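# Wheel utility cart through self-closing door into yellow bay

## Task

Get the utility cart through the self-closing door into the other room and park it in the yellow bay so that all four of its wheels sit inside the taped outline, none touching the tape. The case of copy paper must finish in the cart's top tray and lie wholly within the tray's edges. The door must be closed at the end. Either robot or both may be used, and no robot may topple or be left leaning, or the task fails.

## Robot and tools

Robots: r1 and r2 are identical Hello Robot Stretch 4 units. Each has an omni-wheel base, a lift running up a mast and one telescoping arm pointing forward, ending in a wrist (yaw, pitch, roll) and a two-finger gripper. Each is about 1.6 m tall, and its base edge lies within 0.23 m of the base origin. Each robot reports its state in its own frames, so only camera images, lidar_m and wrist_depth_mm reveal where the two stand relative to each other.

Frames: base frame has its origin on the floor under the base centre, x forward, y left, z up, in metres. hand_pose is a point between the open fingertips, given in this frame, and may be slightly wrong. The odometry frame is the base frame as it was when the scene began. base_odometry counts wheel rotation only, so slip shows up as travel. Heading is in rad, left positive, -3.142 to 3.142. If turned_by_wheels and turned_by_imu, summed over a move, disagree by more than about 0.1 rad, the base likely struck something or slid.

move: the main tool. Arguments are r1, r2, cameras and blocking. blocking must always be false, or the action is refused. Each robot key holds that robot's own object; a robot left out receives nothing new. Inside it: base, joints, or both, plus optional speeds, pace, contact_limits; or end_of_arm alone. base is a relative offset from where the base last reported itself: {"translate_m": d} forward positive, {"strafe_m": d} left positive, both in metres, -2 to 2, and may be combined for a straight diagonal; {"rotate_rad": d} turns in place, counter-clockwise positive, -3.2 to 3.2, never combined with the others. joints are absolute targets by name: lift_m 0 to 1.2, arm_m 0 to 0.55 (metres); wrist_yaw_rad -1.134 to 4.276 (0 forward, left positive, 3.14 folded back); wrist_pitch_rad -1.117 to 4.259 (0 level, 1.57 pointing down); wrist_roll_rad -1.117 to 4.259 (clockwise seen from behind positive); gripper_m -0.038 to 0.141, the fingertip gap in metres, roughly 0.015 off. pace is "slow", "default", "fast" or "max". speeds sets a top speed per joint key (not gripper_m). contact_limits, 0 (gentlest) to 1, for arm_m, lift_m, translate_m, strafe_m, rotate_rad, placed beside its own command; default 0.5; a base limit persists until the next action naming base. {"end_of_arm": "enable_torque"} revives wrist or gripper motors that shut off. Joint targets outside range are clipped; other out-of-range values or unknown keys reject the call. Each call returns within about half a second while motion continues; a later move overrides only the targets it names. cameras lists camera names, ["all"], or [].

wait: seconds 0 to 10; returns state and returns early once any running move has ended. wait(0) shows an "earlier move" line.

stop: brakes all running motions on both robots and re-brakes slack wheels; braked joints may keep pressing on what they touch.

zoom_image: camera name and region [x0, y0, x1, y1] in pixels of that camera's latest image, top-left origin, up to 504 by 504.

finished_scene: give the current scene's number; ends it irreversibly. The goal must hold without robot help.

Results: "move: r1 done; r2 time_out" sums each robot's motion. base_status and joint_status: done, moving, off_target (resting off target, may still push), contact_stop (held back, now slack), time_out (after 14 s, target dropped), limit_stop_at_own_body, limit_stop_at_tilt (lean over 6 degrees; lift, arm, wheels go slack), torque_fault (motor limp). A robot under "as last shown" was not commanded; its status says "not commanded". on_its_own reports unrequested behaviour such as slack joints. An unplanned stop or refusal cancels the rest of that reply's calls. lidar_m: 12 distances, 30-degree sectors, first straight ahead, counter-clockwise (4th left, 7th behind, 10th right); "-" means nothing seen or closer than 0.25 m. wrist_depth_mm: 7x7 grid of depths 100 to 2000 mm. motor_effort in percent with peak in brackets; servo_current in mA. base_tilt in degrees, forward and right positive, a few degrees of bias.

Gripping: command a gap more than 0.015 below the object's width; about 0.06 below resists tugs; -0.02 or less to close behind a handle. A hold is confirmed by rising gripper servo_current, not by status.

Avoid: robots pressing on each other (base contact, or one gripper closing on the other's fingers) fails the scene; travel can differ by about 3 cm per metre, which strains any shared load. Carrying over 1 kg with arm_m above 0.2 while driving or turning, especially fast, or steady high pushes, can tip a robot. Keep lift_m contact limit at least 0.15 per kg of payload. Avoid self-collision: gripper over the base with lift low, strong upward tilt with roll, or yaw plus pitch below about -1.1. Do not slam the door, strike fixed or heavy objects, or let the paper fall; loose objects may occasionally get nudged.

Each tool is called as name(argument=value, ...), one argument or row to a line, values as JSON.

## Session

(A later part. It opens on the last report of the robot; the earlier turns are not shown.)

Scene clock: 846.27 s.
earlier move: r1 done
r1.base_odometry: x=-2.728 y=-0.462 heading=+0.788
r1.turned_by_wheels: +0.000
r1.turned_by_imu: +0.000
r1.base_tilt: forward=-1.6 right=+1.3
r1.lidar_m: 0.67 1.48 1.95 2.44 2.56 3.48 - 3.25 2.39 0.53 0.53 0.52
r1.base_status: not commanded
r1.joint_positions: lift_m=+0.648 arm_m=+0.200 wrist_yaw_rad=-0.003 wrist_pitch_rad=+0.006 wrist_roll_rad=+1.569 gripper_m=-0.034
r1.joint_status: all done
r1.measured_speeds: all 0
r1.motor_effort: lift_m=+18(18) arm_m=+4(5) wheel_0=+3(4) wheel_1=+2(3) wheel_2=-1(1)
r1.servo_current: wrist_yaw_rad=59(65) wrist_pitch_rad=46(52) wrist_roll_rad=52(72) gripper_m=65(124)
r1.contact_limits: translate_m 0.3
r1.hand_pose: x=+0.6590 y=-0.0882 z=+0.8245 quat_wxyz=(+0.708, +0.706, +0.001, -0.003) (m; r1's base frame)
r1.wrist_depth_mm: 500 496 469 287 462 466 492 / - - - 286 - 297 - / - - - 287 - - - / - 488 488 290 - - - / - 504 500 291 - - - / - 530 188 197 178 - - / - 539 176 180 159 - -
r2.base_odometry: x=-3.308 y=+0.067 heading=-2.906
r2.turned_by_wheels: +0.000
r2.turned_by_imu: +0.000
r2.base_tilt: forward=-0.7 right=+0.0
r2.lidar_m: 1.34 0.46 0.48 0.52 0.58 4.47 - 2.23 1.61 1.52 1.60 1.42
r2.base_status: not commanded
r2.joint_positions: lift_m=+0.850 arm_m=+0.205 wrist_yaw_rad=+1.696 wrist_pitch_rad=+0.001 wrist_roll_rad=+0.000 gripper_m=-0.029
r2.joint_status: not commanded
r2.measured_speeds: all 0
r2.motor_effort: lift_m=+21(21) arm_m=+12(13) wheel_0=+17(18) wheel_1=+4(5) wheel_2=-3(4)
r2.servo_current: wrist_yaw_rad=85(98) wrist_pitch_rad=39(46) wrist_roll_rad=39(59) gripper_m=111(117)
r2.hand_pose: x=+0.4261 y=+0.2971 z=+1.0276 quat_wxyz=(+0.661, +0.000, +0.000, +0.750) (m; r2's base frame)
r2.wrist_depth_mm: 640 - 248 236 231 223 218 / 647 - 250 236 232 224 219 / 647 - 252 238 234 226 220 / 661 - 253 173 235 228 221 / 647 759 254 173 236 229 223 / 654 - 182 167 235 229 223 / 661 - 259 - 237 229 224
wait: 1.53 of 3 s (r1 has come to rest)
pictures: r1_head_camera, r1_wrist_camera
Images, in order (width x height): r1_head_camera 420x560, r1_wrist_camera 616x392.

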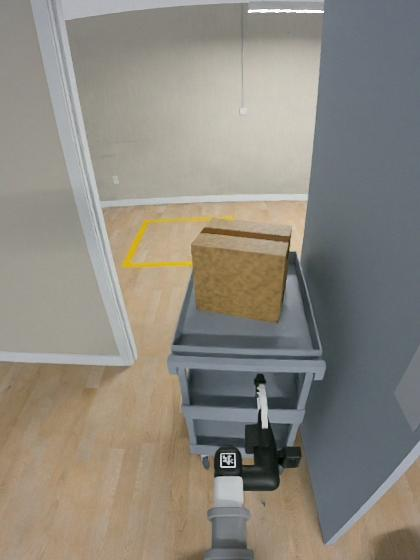

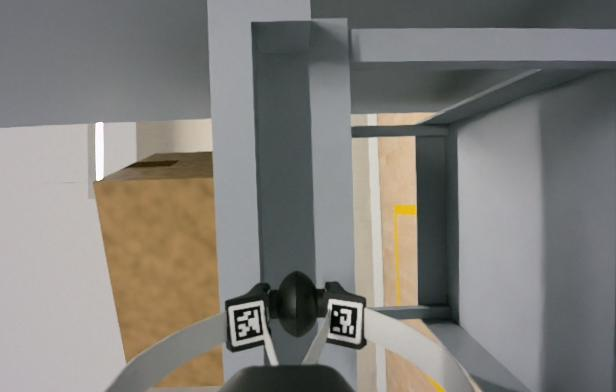

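move(
  blocking=false,
  r1={"base":{"translate_m":-0.06},"joints":{"gripper_m":0.12,"lift_m":0.675},"pace":"slow"},
)

wait(
  seconds=1,
)

wait(
  seconds=2,
  cameras=["r1_wrist_camera"],
)

zoom_image(
  camera="r1_wrist_camera",
  region=[130, 0, 430, 392],
)

Scene clock: 867.83 s.
move: r1 moving
r1.base_odometry: x=-2.737 y=-0.471 heading=+0.788
r1.turned_by_wheels: +0.000
r1.turned_by_imu: +0.000
r1.base_tilt: forward=-1.6 right=+1.3
r1.lidar_m: 0.66 1.52 1.98 2.44 2.55 3.46 - 3.24 2.38 0.52 0.53 0.56
r1.base_status: translate_m moving
r1.joint_positions: lift_m=+0.669 arm_m=+0.200 wrist_yaw_rad=-0.003 wrist_pitch_rad=+0.006 wrist_roll_rad=+1.569 gripper_m=-0.021
r1.joint_status: lift_m moving; gripper_m moving
r1.measured_speeds: translate_m=-0.048 strafe_m=+0.000 rotate_rad=+0.001 lift_m=+0.049 arm_m=+0.000 wrist_yaw_rad=+0.000 wrist_pitch_rad=+0.000 wrist_roll_rad=+0.000
r1.motor_effort: lift_m=+25(25) arm_m=+4(5) wheel_0=-3(6) wheel_1=-3(6) wheel_2=+5(6)
r1.servo_current: wrist_yaw_rad=39(65) wrist_pitch_rad=52(52) wrist_roll_rad=46(52) gripper_m=52(65)
r1.hand_pose: x=+0.6590 y=-0.0882 z=+0.8456 quat_wxyz=(+0.708, +0.706, +0.001, -0.003) (m; r1's base frame)
r1.wrist_depth_mm: 500 496 500 235 459 462 492 / - - - - 303 325 - / - - - - 301 - - / - 504 500 - - - - / - 517 521 - - - - / - - 530 198 179 - - / - - 179 126 156 - -
r2: as last shown
r2.base_tilt: forward=-0.7 right=+0.1
r2.lidar_m: 1.34 0.45 0.44 0.54 0.59 4.47 - 2.25 1.60 1.54 1.59 1.42
r2.motor_effort: lift_m=+21(21) arm_m=+12(13) wheel_0=+17(18) wheel_1=+4(4) wheel_2=-3(3)
r2.servo_current: wrist_yaw_rad=98(104) wrist_pitch_rad=39(46) wrist_roll_rad=46(59) gripper_m=111(117)
r2.wrist_depth_mm: 647 - 250 235 231 224 219 / 654 - 251 236 232 225 219 / 661 - 252 237 233 227 220 / 661 - 253 174 236 228 221 / - 723 255 172 236 229 224 / 668 - 182 167 234 229 223 / 668 - 259 - 237 229 224
pictures: none

Scene clock: 868.83 s.
earlier move: r1 moving
r1.base_odometry: x=-2.770 y=-0.505 heading=+0.788
r1.turned_by_wheels: +0.000
r1.turned_by_imu: +0.000
r1.base_tilt: forward=-1.6 right=+1.3
r1.lidar_m: 0.71 1.55 2.05 2.44 2.54 3.49 - 3.26 2.39 0.53 0.56 0.59
r1.base_status: translate_m moving
r1.joint_positions: lift_m=+0.675 arm_m=+0.200 wrist_yaw_rad=-0.003 wrist_pitch_rad=+0.006 wrist_roll_rad=+1.569 gripper_m=+0.016
r1.joint_status: gripper_m moving; the others done
r1.measured_speeds: translate_m=-0.006 strafe_m=+0.000 rotate_rad=+0.000 lift_m=+0.000 arm_m=+0.000 wrist_yaw_rad=+0.000 wrist_pitch_rad=+0.000 wrist_roll_rad=+0.000
r1.motor_effort: lift_m=+24(25) arm_m=+4(5) wheel_0=-1(7) wheel_1=-3(6) wheel_2=+0(7)
r1.servo_current: wrist_yaw_rad=33(65) wrist_pitch_rad=52(52) wrist_roll_rad=46(59) gripper_m=59(65)
r1.hand_pose: x=+0.6590 y=-0.0882 z=+0.8510 quat_wxyz=(+0.708, +0.706, +0.001, -0.003) (m; r1's base frame)
r1.wrist_depth_mm: 500 500 500 459 492 525 530 / - - - - 353 355 353 / - - - - 349 - - / - - 549 289 - - - / - - 564 290 - - - / - - 195 208 183 - - / - - 621 136 185 - -
r2.base_odometry: x=-3.308 y=+0.067 heading=-2.906
r2.turned_by_wheels: +0.000
r2.turned_by_imu: +0.000
r2.base_tilt: forward=-0.7 right=+0.1
r2.lidar_m: 1.36 0.44 0.48 0.52 0.58 4.49 - 2.21 1.61 1.53 1.60 1.42
r2.base_status: not commanded
r2.joint_positions: lift_m=+0.850 arm_m=+0.205 wrist_yaw_rad=+1.696 wrist_pitch_rad=+0.001 wrist_roll_rad=+0.000 gripper_m=-0.029
r2.joint_status: not commanded
r2.measured_speeds: all 0
r2.motor_effort: lift_m=+21(21) arm_m=+12(13) wheel_0=+17(18) wheel_1=+4(4) wheel_2=-3(3)
r2.servo_current: wrist_yaw_rad=91(104) wrist_pitch_rad=39(46) wrist_roll_rad=52(65) gripper_m=117(117)
r2.hand_pose: x=+0.4261 y=+0.2971 z=+1.0276 quat_wxyz=(+0.661, +0.000, +0.000, +0.750) (m; r2's base frame)
r2.wrist_depth_mm: - - 248 235 231 224 216 / - - 249 236 232 224 219 / - - 252 237 233 226 220 / 691 - 252 174 235 228 222 / - 741 253 173 236 229 224 / 668 - 182 167 234 229 224 / 676 - 258 - 236 228 224
wait: 1.00 s; no rest
pictures: none

Scene clock: 870.83 s.
earlier move: r1 moving
r1.base_odometry: x=-2.770 y=-0.505 heading=+0.788
r1.turned_by_wheels: +0.000
r1.turned_by_imu: +0.000
r1.base_tilt: forward=-1.6 right=+1.3
r1.lidar_m: 0.70 1.54 2.03 2.43 2.56 3.52 - 3.27 2.37 0.54 0.55 0.57
r1.base_status: done
r1.joint_positions: lift_m=+0.675 arm_m=+0.200 wrist_yaw_rad=-0.003 wrist_pitch_rad=+0.006 wrist_roll_rad=+1.569 gripper_m=+0.079
r1.joint_status: gripper_m moving; the others done
r1.measured_speeds: all 0
r1.motor_effort: lift_m=+24(25) arm_m=+4(5) wheel_0=-3(7) wheel_1=-2(6) wheel_2=+2(7)
r1.servo_current: wrist_yaw_rad=59(72) wrist_pitch_rad=39(52) wrist_roll_rad=52(65) gripper_m=52(72)
r1.hand_pose: x=+0.6590 y=-0.0882 z=+0.8510 quat_wxyz=(+0.708, +0.706, +0.001, -0.003) (m; r1's base frame)
r1.wrist_depth_mm: 504 496 504 459 492 525 530 / - - - - 351 353 357 / - - - - 351 - - / - - 554 290 - - - / - - 564 290 353 - - / - - 211 293 195 - - / - - 621 139 - - -
r2.base_odometry: x=-3.308 y=+0.067 heading=-2.906
r2.turned_by_wheels: +0.000
r2.turned_by_imu: +0.000
r2.base_tilt: forward=-0.7 right=+0.1
r2.lidar_m: 1.36 0.45 0.47 0.54 0.57 4.47 - 2.27 1.55 1.53 1.59 1.42
r2.base_status: not commanded
r2.joint_positions: lift_m=+0.850 arm_m=+0.205 wrist_yaw_rad=+1.696 wrist_pitch_rad=+0.001 wrist_roll_rad=+0.000 gripper_m=-0.029
r2.joint_status: not commanded
r2.measured_speeds: all 0
r2.motor_effort: lift_m=+21(21) arm_m=+12(13) wheel_0=+18(18) wheel_1=+4(4) wheel_2=-3(3)
r2.servo_current: wrist_yaw_rad=98(104) wrist_pitch_rad=33(46) wrist_roll_rad=39(65) gripper_m=117(124)
r2.hand_pose: x=+0.4261 y=+0.2971 z=+1.0276 quat_wxyz=(+0.661, +0.000, +0.000, +0.750) (m; r2's base frame)
r2.wrist_depth_mm: - - 249 235 232 224 218 / - - 250 236 233 224 220 / - - 252 238 234 226 221 / 683 - 253 174 236 228 222 / - 750 255 173 236 228 224 / 668 - 182 167 234 229 224 / 676 - 258 - 237 229 224
wait: 2.00 s; no rest
pictures: r1_wrist_camera
Images, in order (width x height): r1_wrist_camera 616x392.

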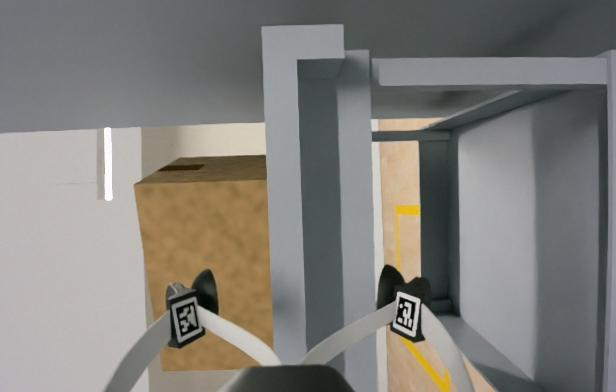

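Scaled by 1.286.

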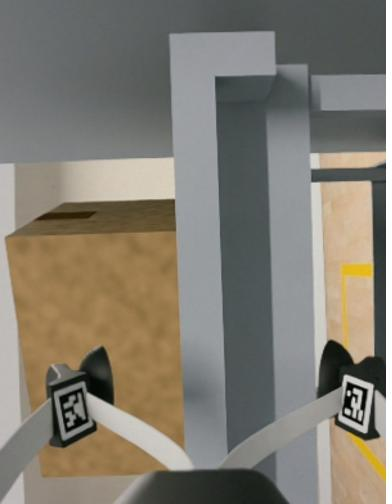

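move(
  blocking=false,
  r1={"joints":{"gripper_m":0.09,"lift_m":0.702}},
)

wait(
  seconds=1.5,
)

move(
  blocking=false,
  r1={"base":{"translate_m":0.09},"pace":"slow","contact_limits":{"translate_m":0.2}},
)

wait(
  seconds=3,
  cameras=["r1_wrist_camera"],
)

Scene clock: 880.60 s.
earlier move: r1 done
move: r1 moving
r1.base_odometry: x=-2.770 y=-0.505 heading=+0.788
r1.turned_by_wheels: +0.000
r1.turned_by_imu: +0.000
r1.base_tilt: forward=-1.6 right=+1.3
r1.lidar_m: 0.72 1.54 2.05 2.46 2.55 3.51 - 3.27 2.39 0.53 0.56 0.58
r1.base_status: not commanded
r1.joint_positions: lift_m=+0.700 arm_m=+0.200 wrist_yaw_rad=-0.003 wrist_pitch_rad=+0.006 wrist_roll_rad=+1.569 gripper_m=+0.106
r1.joint_status: lift_m moving; gripper_m moving
r1.measured_speeds: translate_m=+0.000 strafe_m=+0.000 rotate_rad=+0.000 lift_m=+0.034 arm_m=+0.000 wrist_yaw_rad=+0.000 wrist_pitch_rad=+0.000 wrist_roll_rad=+0.000
r1.motor_effort: lift_m=+25(28) arm_m=+4(5) wheel_0=-3(4) wheel_1=-3(3) wheel_2=+2(2)
r1.servo_current: wrist_yaw_rad=59(59) wrist_pitch_rad=52(52) wrist_roll_rad=46(59) gripper_m=78(78)
r1.hand_pose: x=+0.6590 y=-0.0882 z=+0.8766 quat_wxyz=(+0.708, +0.706, +0.001, -0.003) (m; r1's base frame)
r1.wrist_depth_mm: 500 500 500 484 488 525 525 / - - - - 347 355 355 / - - - - 349 - - / - - 549 549 353 - - / - - 564 564 355 - - / - - 574 585 196 - - / - - 621 142 359 1863 -
r2: as last shown
r2.turned_by_imu: +0.001
r2.lidar_m: 1.34 0.44 0.47 0.54 0.57 4.46 - 2.23 1.61 1.53 1.61 1.43
r2.motor_effort: lift_m=+21(21) arm_m=+12(13) wheel_0=+18(18) wheel_1=+4(5) wheel_2=-3(3)
r2.servo_current: wrist_yaw_rad=85(98) wrist_pitch_rad=39(46) wrist_roll_rad=39(52) gripper_m=111(124)
r2.wrist_depth_mm: - - 248 235 230 223 217 / - - 251 236 233 224 219 / - - 251 236 234 226 221 / 676 - 253 174 235 228 222 / - 732 254 173 237 228 223 / 676 - 182 167 234 229 224 / 676 - 258 - 237 229 224
pictures: none

Scene clock: 881.30 s.
earlier move: r1 done
r1.base_odometry: x=-2.770 y=-0.505 heading=+0.788
r1.turned_by_wheels: +0.000
r1.turned_by_imu: +0.000
r1.base_tilt: forward=-1.5 right=+1.3
r1.lidar_m: 0.68 1.54 2.04 2.44 2.55 3.46 - 3.25 2.37 0.53 0.58 0.56
r1.base_status: not commanded
r1.joint_positions: lift_m=+0.702 arm_m=+0.200 wrist_yaw_rad=-0.003 wrist_pitch_rad=+0.006 wrist_roll_rad=+1.569 gripper_m=+0.090
r1.joint_status: all done
r1.measured_speeds: all 0
r1.motor_effort: lift_m=+24(28) arm_m=+4(5) wheel_0=-3(4) wheel_1=-2(3) wheel_2=+2(2)
r1.servo_current: wrist_yaw_rad=39(72) wrist_pitch_rad=52(52) wrist_roll_rad=39(65) gripper_m=39(78)
r1.hand_pose: x=+0.6590 y=-0.0882 z=+0.8780 quat_wxyz=(+0.708, +0.706, +0.001, -0.003) (m; r1's base frame)
r1.wrist_depth_mm: 500 496 504 484 492 525 521 / - - - - 347 353 355 / - - - - 349 - - / - - 549 544 351 - - / - - 564 564 353 - - / - - 215 591 189 - - / - - 615 143 357 1808 -
r2.base_odometry: x=-3.308 y=+0.067 heading=-2.906
r2.turned_by_wheels: +0.000
r2.turned_by_imu: +0.000
r2.base_tilt: forward=-0.7 right=+0.1
r2.lidar_m: 1.35 0.46 0.46 0.53 0.54 4.49 - 2.25 1.60 1.53 1.58 1.44
r2.base_status: not commanded
r2.joint_positions: lift_m=+0.850 arm_m=+0.205 wrist_yaw_rad=+1.696 wrist_pitch_rad=+0.001 wrist_roll_rad=+0.000 gripper_m=-0.029
r2.joint_status: not commanded
r2.measured_speeds: all 0
r2.motor_effort: lift_m=+21(21) arm_m=+12(13) wheel_0=+18(18) wheel_1=+4(5) wheel_2=-3(3)
r2.servo_current: wrist_yaw_rad=91(104) wrist_pitch_rad=39(46) wrist_roll_rad=52(59) gripper_m=111(124)
r2.hand_pose: x=+0.4261 y=+0.2971 z=+1.0276 quat_wxyz=(+0.661, +0.000, +0.000, +0.750) (m; r2's base frame)
r2.wrist_depth_mm: - - 248 235 231 224 217 / - - 250 236 232 225 219 / - - 251 238 234 225 220 / 683 - 252 174 236 227 222 / - 759 254 172 236 229 223 / 676 - 182 167 235 229 224 / 668 - 258 - 237 228 224
wait: 0.70 of 1.5 s (r1 has come to rest)
pictures: none

Scene clock: 881.80 s.
move: r1 moving
r1.base_odometry: x=-2.762 y=-0.496 heading=+0.788
r1.turned_by_wheels: +0.000
r1.turned_by_imu: +0.000
r1.base_tilt: forward=-1.6 right=+1.2
r1.lidar_m: 0.69 1.53 2.00 2.44 2.54 3.47 - 3.27 2.36 0.51 0.57 0.54
r1.base_status: translate_m moving
r1.joint_positions: lift_m=+0.702 arm_m=+0.200 wrist_yaw_rad=-0.003 wrist_pitch_rad=+0.006 wrist_roll_rad=+1.569 gripper_m=+0.090
r1.joint_status: not commanded
r1.measured_speeds: translate_m=+0.047 strafe_m=+0.000 rotate_rad=-0.001 lift_m=+0.000 arm_m=+0.000 wrist_yaw_rad=+0.000 wrist_pitch_rad=+0.000 wrist_roll_rad=+0.000
r1.motor_effort: lift_m=+24(24) arm_m=+4(5) wheel_0=+4(5) wheel_1=+2(4) wheel_2=-4(6)
r1.servo_current: wrist_yaw_rad=46(65) wrist_pitch_rad=52(52) wrist_roll_rad=59(59) gripper_m=46(46)
r1.contact_limits: translate_m 0.2
r1.hand_pose: x=+0.6590 y=-0.0882 z=+0.8780 quat_wxyz=(+0.708, +0.706, +0.001, -0.003) (m; r1's base frame)
r1.wrist_depth_mm: 500 496 500 484 488 530 530 / - - - - 336 343 345 / - - - - 338 - - / - - 544 530 - - - / - - 559 554 - - - / - - 215 574 187 - - / - - 609 143 347 1808 -
r2: as last shown
r2.lidar_m: 1.35 0.46 0.46 0.53 0.56 4.46 - 2.23 1.61 1.52 1.59 1.44
r2.motor_effort: lift_m=+21(21) arm_m=+12(13) wheel_0=+18(18) wheel_1=+4(4) wheel_2=-3(3)
r2.servo_current: wrist_yaw_rad=85(91) wrist_pitch_rad=39(46) wrist_roll_rad=52(59) gripper_m=117(117)
r2.wrist_depth_mm: - - 249 236 231 224 217 / - - 251 236 233 224 219 / - - 251 237 233 227 221 / 668 - 253 174 236 228 221 / - 723 255 173 236 228 223 / 676 - 182 167 235 229 224 / 683 - 258 - 237 229 224
pictures: none

Scene clock: 883.47 s.
earlier move: r1 done
r1.base_odometry: x=-2.707 y=-0.441 heading=+0.788
r1.turned_by_wheels: +0.000
r1.turned_by_imu: +0.000
r1.base_tilt: forward=-1.6 right=+1.3
r1.lidar_m: 0.62 1.47 1.94 2.44 2.56 3.46 - 3.24 0.67 0.53 0.51 0.55
r1.base_status: done
r1.joint_positions: lift_m=+0.702 arm_m=+0.200 wrist_yaw_rad=-0.003 wrist_pitch_rad=+0.006 wrist_roll_rad=+1.569 gripper_m=+0.090
r1.joint_status: not commanded
r1.measured_speeds: all 0
r1.motor_effort: lift_m=+24(24) arm_m=+4(5) wheel_0=+2(8) wheel_1=+2(6) wheel_2=-2(7)
r1.servo_current: wrist_yaw_rad=46(78) wrist_pitch_rad=52(52) wrist_roll_rad=52(65) gripper_m=52(52)
r1.contact_limits: translate_m 0.2
r1.hand_pose: x=+0.6590 y=-0.0882 z=+0.8780 quat_wxyz=(+0.708, +0.706, +0.001, -0.003) (m; r1's base frame)
r1.wrist_depth_mm: 500 500 504 477 256 264 264 / - - - - 258 - - / - - - 609 262 - - / - 469 459 455 263 - - / - - 477 473 263 - - / - - 214 500 189 - - / - - 521 143 268 153 -
r2.base_odometry: x=-3.308 y=+0.067 heading=-2.906
r2.turned_by_wheels: +0.000
r2.turned_by_imu: +0.000
r2.base_tilt: forward=-0.7 right=+0.1
r2.lidar_m: 1.35 0.44 0.46 0.54 0.60 4.48 - 2.25 1.63 1.54 1.59 1.43
r2.base_status: not commanded
r2.joint_positions: lift_m=+0.850 arm_m=+0.205 wrist_yaw_rad=+1.696 wrist_pitch_rad=+0.001 wrist_roll_rad=+0.000 gripper_m=-0.029
r2.joint_status: not commanded
r2.measured_speeds: all 0
r2.motor_effort: lift_m=+21(21) arm_m=+12(13) wheel_0=+18(18) wheel_1=+4(5) wheel_2=-3(3)
r2.servo_current: wrist_yaw_rad=85(111) wrist_pitch_rad=39(46) wrist_roll_rad=26(59) gripper_m=111(124)
r2.hand_pose: x=+0.4261 y=+0.2971 z=+1.0276 quat_wxyz=(+0.661, +0.000, +0.000, +0.750) (m; r2's base frame)
r2.wrist_depth_mm: 634 - 249 236 231 224 218 / 634 - 250 236 231 224 219 / 640 - 252 238 234 225 220 / 654 - 254 174 236 228 222 / - 715 254 173 236 228 223 / - - 182 167 234 229 223 / 654 676 258 - 237 228 224
wait: 1.67 of 3 s (r1 has come to rest)
pictures: r1_wrist_camera
Images, in order (width x height): r1_wrist_camera 616x392.

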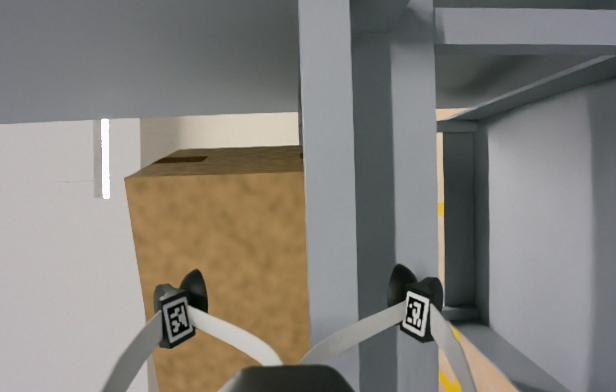

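move(
  blocking=false,
  r1={"joints":{"gripper_m":0.075,"lift_m":0.68}},
)

wait(
  seconds=1.5,
)

move(
  blocking=false,
  r1={"base":{"translate_m":0.035},"pace":"slow","contact_limits":{"translate_m":0.2}},
)

wait(
  seconds=3,
  cameras=["r1_wrist_camera"],
)

Scene clock: 891.30 s.
move: r1 moving
r1.base_odometry: x=-2.707 y=-0.441 heading=+0.788
r1.turned_by_wheels: +0.000
r1.turned_by_imu: +0.000
r1.base_tilt: forward=-1.6 right=+1.3
r1.lidar_m: 0.59 1.46 1.90 2.43 2.58 3.47 - 3.24 0.67 0.52 0.50 0.54
r1.base_status: not commanded
r1.joint_positions: lift_m=+0.681 arm_m=+0.200 wrist_yaw_rad=-0.003 wrist_pitch_rad=+0.006 wrist_roll_rad=+1.569 gripper_m=+0.077
r1.joint_status: lift_m moving; gripper_m moving
r1.measured_speeds: translate_m=+0.000 strafe_m=+0.000 rotate_rad=+0.000 lift_m=-0.016 arm_m=+0.000 wrist_yaw_rad=+0.000 wrist_pitch_rad=+0.000 wrist_roll_rad=+0.000
r1.motor_effort: lift_m=+11(22) arm_m=+4(5) wheel_0=+2(3) wheel_1=+2(2) wheel_2=-2(2)
r1.servo_current: wrist_yaw_rad=39(78) wrist_pitch_rad=52(52) wrist_roll_rad=52(52) gripper_m=46(72)
r1.contact_limits: translate_m 0.2
r1.hand_pose: x=+0.6590 y=-0.0882 z=+0.8572 quat_wxyz=(+0.708, +0.706, +0.001, -0.003) (m; r1's base frame)
r1.wrist_depth_mm: 500 492 500 256 262 265 265 / - - - 256 258 - - / - - - 257 260 - - / - 462 459 259 260 - - / - 477 473 262 263 - - / - 500 211 264 190 - - / - 521 521 138 267 143 -
r2: as last shown
r2.lidar_m: 1.33 0.43 0.49 0.53 0.59 4.50 - 2.24 1.59 1.52 1.60 1.41
r2.motor_effort: lift_m=+21(21) arm_m=+12(13) wheel_0=+18(18) wheel_1=+4(4) wheel_2=-3(3)
r2.servo_current: wrist_yaw_rad=85(98) wrist_pitch_rad=39(52) wrist_roll_rad=52(59) gripper_m=117(117)
r2.wrist_depth_mm: 634 - 249 236 231 224 218 / 647 - 251 236 231 224 220 / 634 - 251 238 234 226 220 / 661 - 252 173 235 227 222 / 699 715 254 173 237 228 224 / - - 181 167 234 230 224 / 668 676 258 - 236 228 224
pictures: none

Scene clock: 891.70 s.
earlier move: r1 done
r1.base_odometry: x=-2.707 y=-0.441 heading=+0.788
r1.turned_by_wheels: +0.000
r1.turned_by_imu: +0.000
r1.base_tilt: forward=-1.6 right=+1.3
r1.lidar_m: 0.60 1.47 1.92 2.43 2.55 3.47 - 3.27 0.66 0.52 0.52 0.52
r1.base_status: not commanded
r1.joint_positions: lift_m=+0.680 arm_m=+0.200 wrist_yaw_rad=-0.003 wrist_pitch_rad=+0.006 wrist_roll_rad=+1.569 gripper_m=+0.075
r1.joint_status: all done
r1.measured_speeds: all 0
r1.motor_effort: lift_m=+12(22) arm_m=+4(5) wheel_0=+2(3) wheel_1=+2(2) wheel_2=-2(2)
r1.servo_current: wrist_yaw_rad=52(78) wrist_pitch_rad=46(52) wrist_roll_rad=52(72) gripper_m=46(72)
r1.contact_limits: translate_m 0.2
r1.hand_pose: x=+0.6590 y=-0.0882 z=+0.8570 quat_wxyz=(+0.708, +0.706, +0.001, -0.003) (m; r1's base frame)
r1.wrist_depth_mm: 496 496 504 256 263 263 265 / - - - 257 257 - - / - - - 257 260 - - / - 466 459 259 260 - - / - 477 477 260 262 - - / - 500 212 204 189 - - / - 525 517 138 267 - -
r2.base_odometry: x=-3.308 y=+0.067 heading=-2.906
r2.turned_by_wheels: +0.000
r2.turned_by_imu: +0.000
r2.base_tilt: forward=-0.7 right=+0.1
r2.lidar_m: 1.35 0.45 0.48 0.54 0.60 4.47 - 2.23 1.61 1.54 1.59 1.39
r2.base_status: not commanded
r2.joint_positions: lift_m=+0.850 arm_m=+0.205 wrist_yaw_rad=+1.696 wrist_pitch_rad=+0.001 wrist_roll_rad=+0.000 gripper_m=-0.029
r2.joint_status: not commanded
r2.measured_speeds: all 0
r2.motor_effort: lift_m=+21(21) arm_m=+12(13) wheel_0=+17(18) wheel_1=+4(4) wheel_2=-3(3)
r2.servo_current: wrist_yaw_rad=91(104) wrist_pitch_rad=39(52) wrist_roll_rad=46(59) gripper_m=111(117)
r2.hand_pose: x=+0.4261 y=+0.2971 z=+1.0276 quat_wxyz=(+0.661, +0.000, +0.000, +0.750) (m; r2's base frame)
r2.wrist_depth_mm: 634 - 249 235 231 224 217 / 634 - 250 236 233 225 218 / 640 - 251 238 234 225 221 / 661 - 253 174 235 227 221 / 715 707 253 172 236 228 223 / - - 182 167 235 229 224 / 654 676 258 - 237 228 225
wait: 0.40 of 1.5 s (r1 has come to rest)
pictures: none

Scene clock: 892.20 s.
move: r1 moving
r1.base_odometry: x=-2.698 y=-0.432 heading=+0.789
r1.turned_by_wheels: +0.001
r1.turned_by_imu: +0.001
r1.base_tilt: forward=-1.6 right=+1.3
r1.lidar_m: 0.59 0.66 1.91 2.43 2.56 3.49 - 3.30 0.65 0.52 0.51 0.56
r1.base_status: translate_m moving
r1.joint_positions: lift_m=+0.680 arm_m=+0.200 wrist_yaw_rad=-0.003 wrist_pitch_rad=+0.006 wrist_roll_rad=+1.569 gripper_m=+0.075
r1.joint_status: not commanded
r1.measured_speeds: translate_m=+0.049 strafe_m=+0.000 rotate_rad=+0.000 lift_m=+0.000 arm_m=+0.000 wrist_yaw_rad=+0.000 wrist_pitch_rad=+0.000 wrist_roll_rad=+0.000
r1.motor_effort: lift_m=+12(12) arm_m=+4(5) wheel_0=+4(6) wheel_1=+6(6) wheel_2=-5(7)
r1.servo_current: wrist_yaw_rad=52(59) wrist_pitch_rad=46(52) wrist_roll_rad=52(65) gripper_m=46(46)
r1.contact_limits: translate_m 0.2
r1.hand_pose: x=+0.6590 y=-0.0882 z=+0.8570 quat_wxyz=(+0.708, +0.706, +0.001, -0.003) (m; r1's base frame)
r1.wrist_depth_mm: 496 500 500 244 246 252 254 / - - - 247 247 - - / - - - 248 249 - - / - 452 449 249 249 - - / - 469 466 252 252 - - / - 492 197 193 187 - - / - 508 508 138 256 - -
r2: as last shown
r2.lidar_m: 1.35 0.43 0.50 0.53 0.61 4.48 - 2.23 1.61 1.52 1.60 1.43
r2.motor_effort: lift_m=+21(21) arm_m=+13(13) wheel_0=+18(18) wheel_1=+4(5) wheel_2=-3(4)
r2.servo_current: wrist_yaw_rad=91(104) wrist_pitch_rad=46(46) wrist_roll_rad=52(65) gripper_m=111(117)
r2.wrist_depth_mm: 634 - 248 235 231 224 218 / 654 - 250 236 232 224 220 / 647 - 252 238 234 227 220 / - - 253 174 236 228 221 / - 741 254 173 236 227 223 / - - 182 167 234 229 224 / - 661 258 - 237 229 225
pictures: none

Scene clock: 893.17 s.
earlier move: r1 done
r1.base_odometry: x=-2.683 y=-0.416 heading=+0.789
r1.turned_by_wheels: +0.000
r1.turned_by_imu: +0.000
r1.base_tilt: forward=-1.6 right=+1.3
r1.lidar_m: 0.62 0.66 1.89 2.44 2.54 3.48 - 3.24 0.60 0.51 0.48 0.54
r1.base_status: done
r1.joint_positions: lift_m=+0.680 arm_m=+0.200 wrist_yaw_rad=-0.003 wrist_pitch_rad=+0.006 wrist_roll_rad=+1.569 gripper_m=+0.075
r1.joint_status: not commanded
r1.measured_speeds: all 0
r1.motor_effort: lift_m=+12(12) arm_m=+4(5) wheel_0=+4(7) wheel_1=+3(6) wheel_2=-2(7)
r1.servo_current: wrist_yaw_rad=59(65) wrist_pitch_rad=52(52) wrist_roll_rad=59(65) gripper_m=39(52)
r1.contact_limits: translate_m 0.2
r1.hand_pose: x=+0.6590 y=-0.0882 z=+0.8570 quat_wxyz=(+0.708, +0.706, +0.001, -0.003) (m; r1's base frame)
r1.wrist_depth_mm: 508 500 504 233 235 241 243 / - - - 236 236 - - / - - - 237 237 - - / - 436 439 240 241 - - / - 459 452 182 243 - - / - 480 211 184 187 - - / - 504 508 139 248 1921 -
r2.base_odometry: x=-3.308 y=+0.067 heading=-2.906
r2.turned_by_wheels: +0.000
r2.turned_by_imu: +0.000
r2.base_tilt: forward=-0.7 right=+0.0
r2.lidar_m: 1.33 0.44 0.49 0.50 0.72 4.47 - 2.24 1.64 1.52 1.60 1.40
r2.base_status: not commanded
r2.joint_positions: lift_m=+0.850 arm_m=+0.205 wrist_yaw_rad=+1.696 wrist_pitch_rad=+0.001 wrist_roll_rad=+0.000 gripper_m=-0.029
r2.joint_status: not commanded
r2.measured_speeds: all 0
r2.motor_effort: lift_m=+21(21) arm_m=+12(13) wheel_0=+18(18) wheel_1=+4(5) wheel_2=-3(4)
r2.servo_current: wrist_yaw_rad=91(104) wrist_pitch_rad=39(46) wrist_roll_rad=46(65) gripper_m=117(117)
r2.hand_pose: x=+0.4261 y=+0.2971 z=+1.0276 quat_wxyz=(+0.661, +0.000, +0.000, +0.750) (m; r2's base frame)
r2.wrist_depth_mm: 640 - 249 236 230 224 217 / - - 251 236 232 224 219 / - - 252 238 234 226 221 / - - 254 174 236 227 221 / - 715 254 173 236 229 223 / - - 182 167 234 230 223 / - 634 258 - 238 227 224
wait: 0.97 of 3 s (r1 has come to rest)
pictures: r1_wrist_camera
Images, in order (width x height): r1_wrist_camera 616x392.

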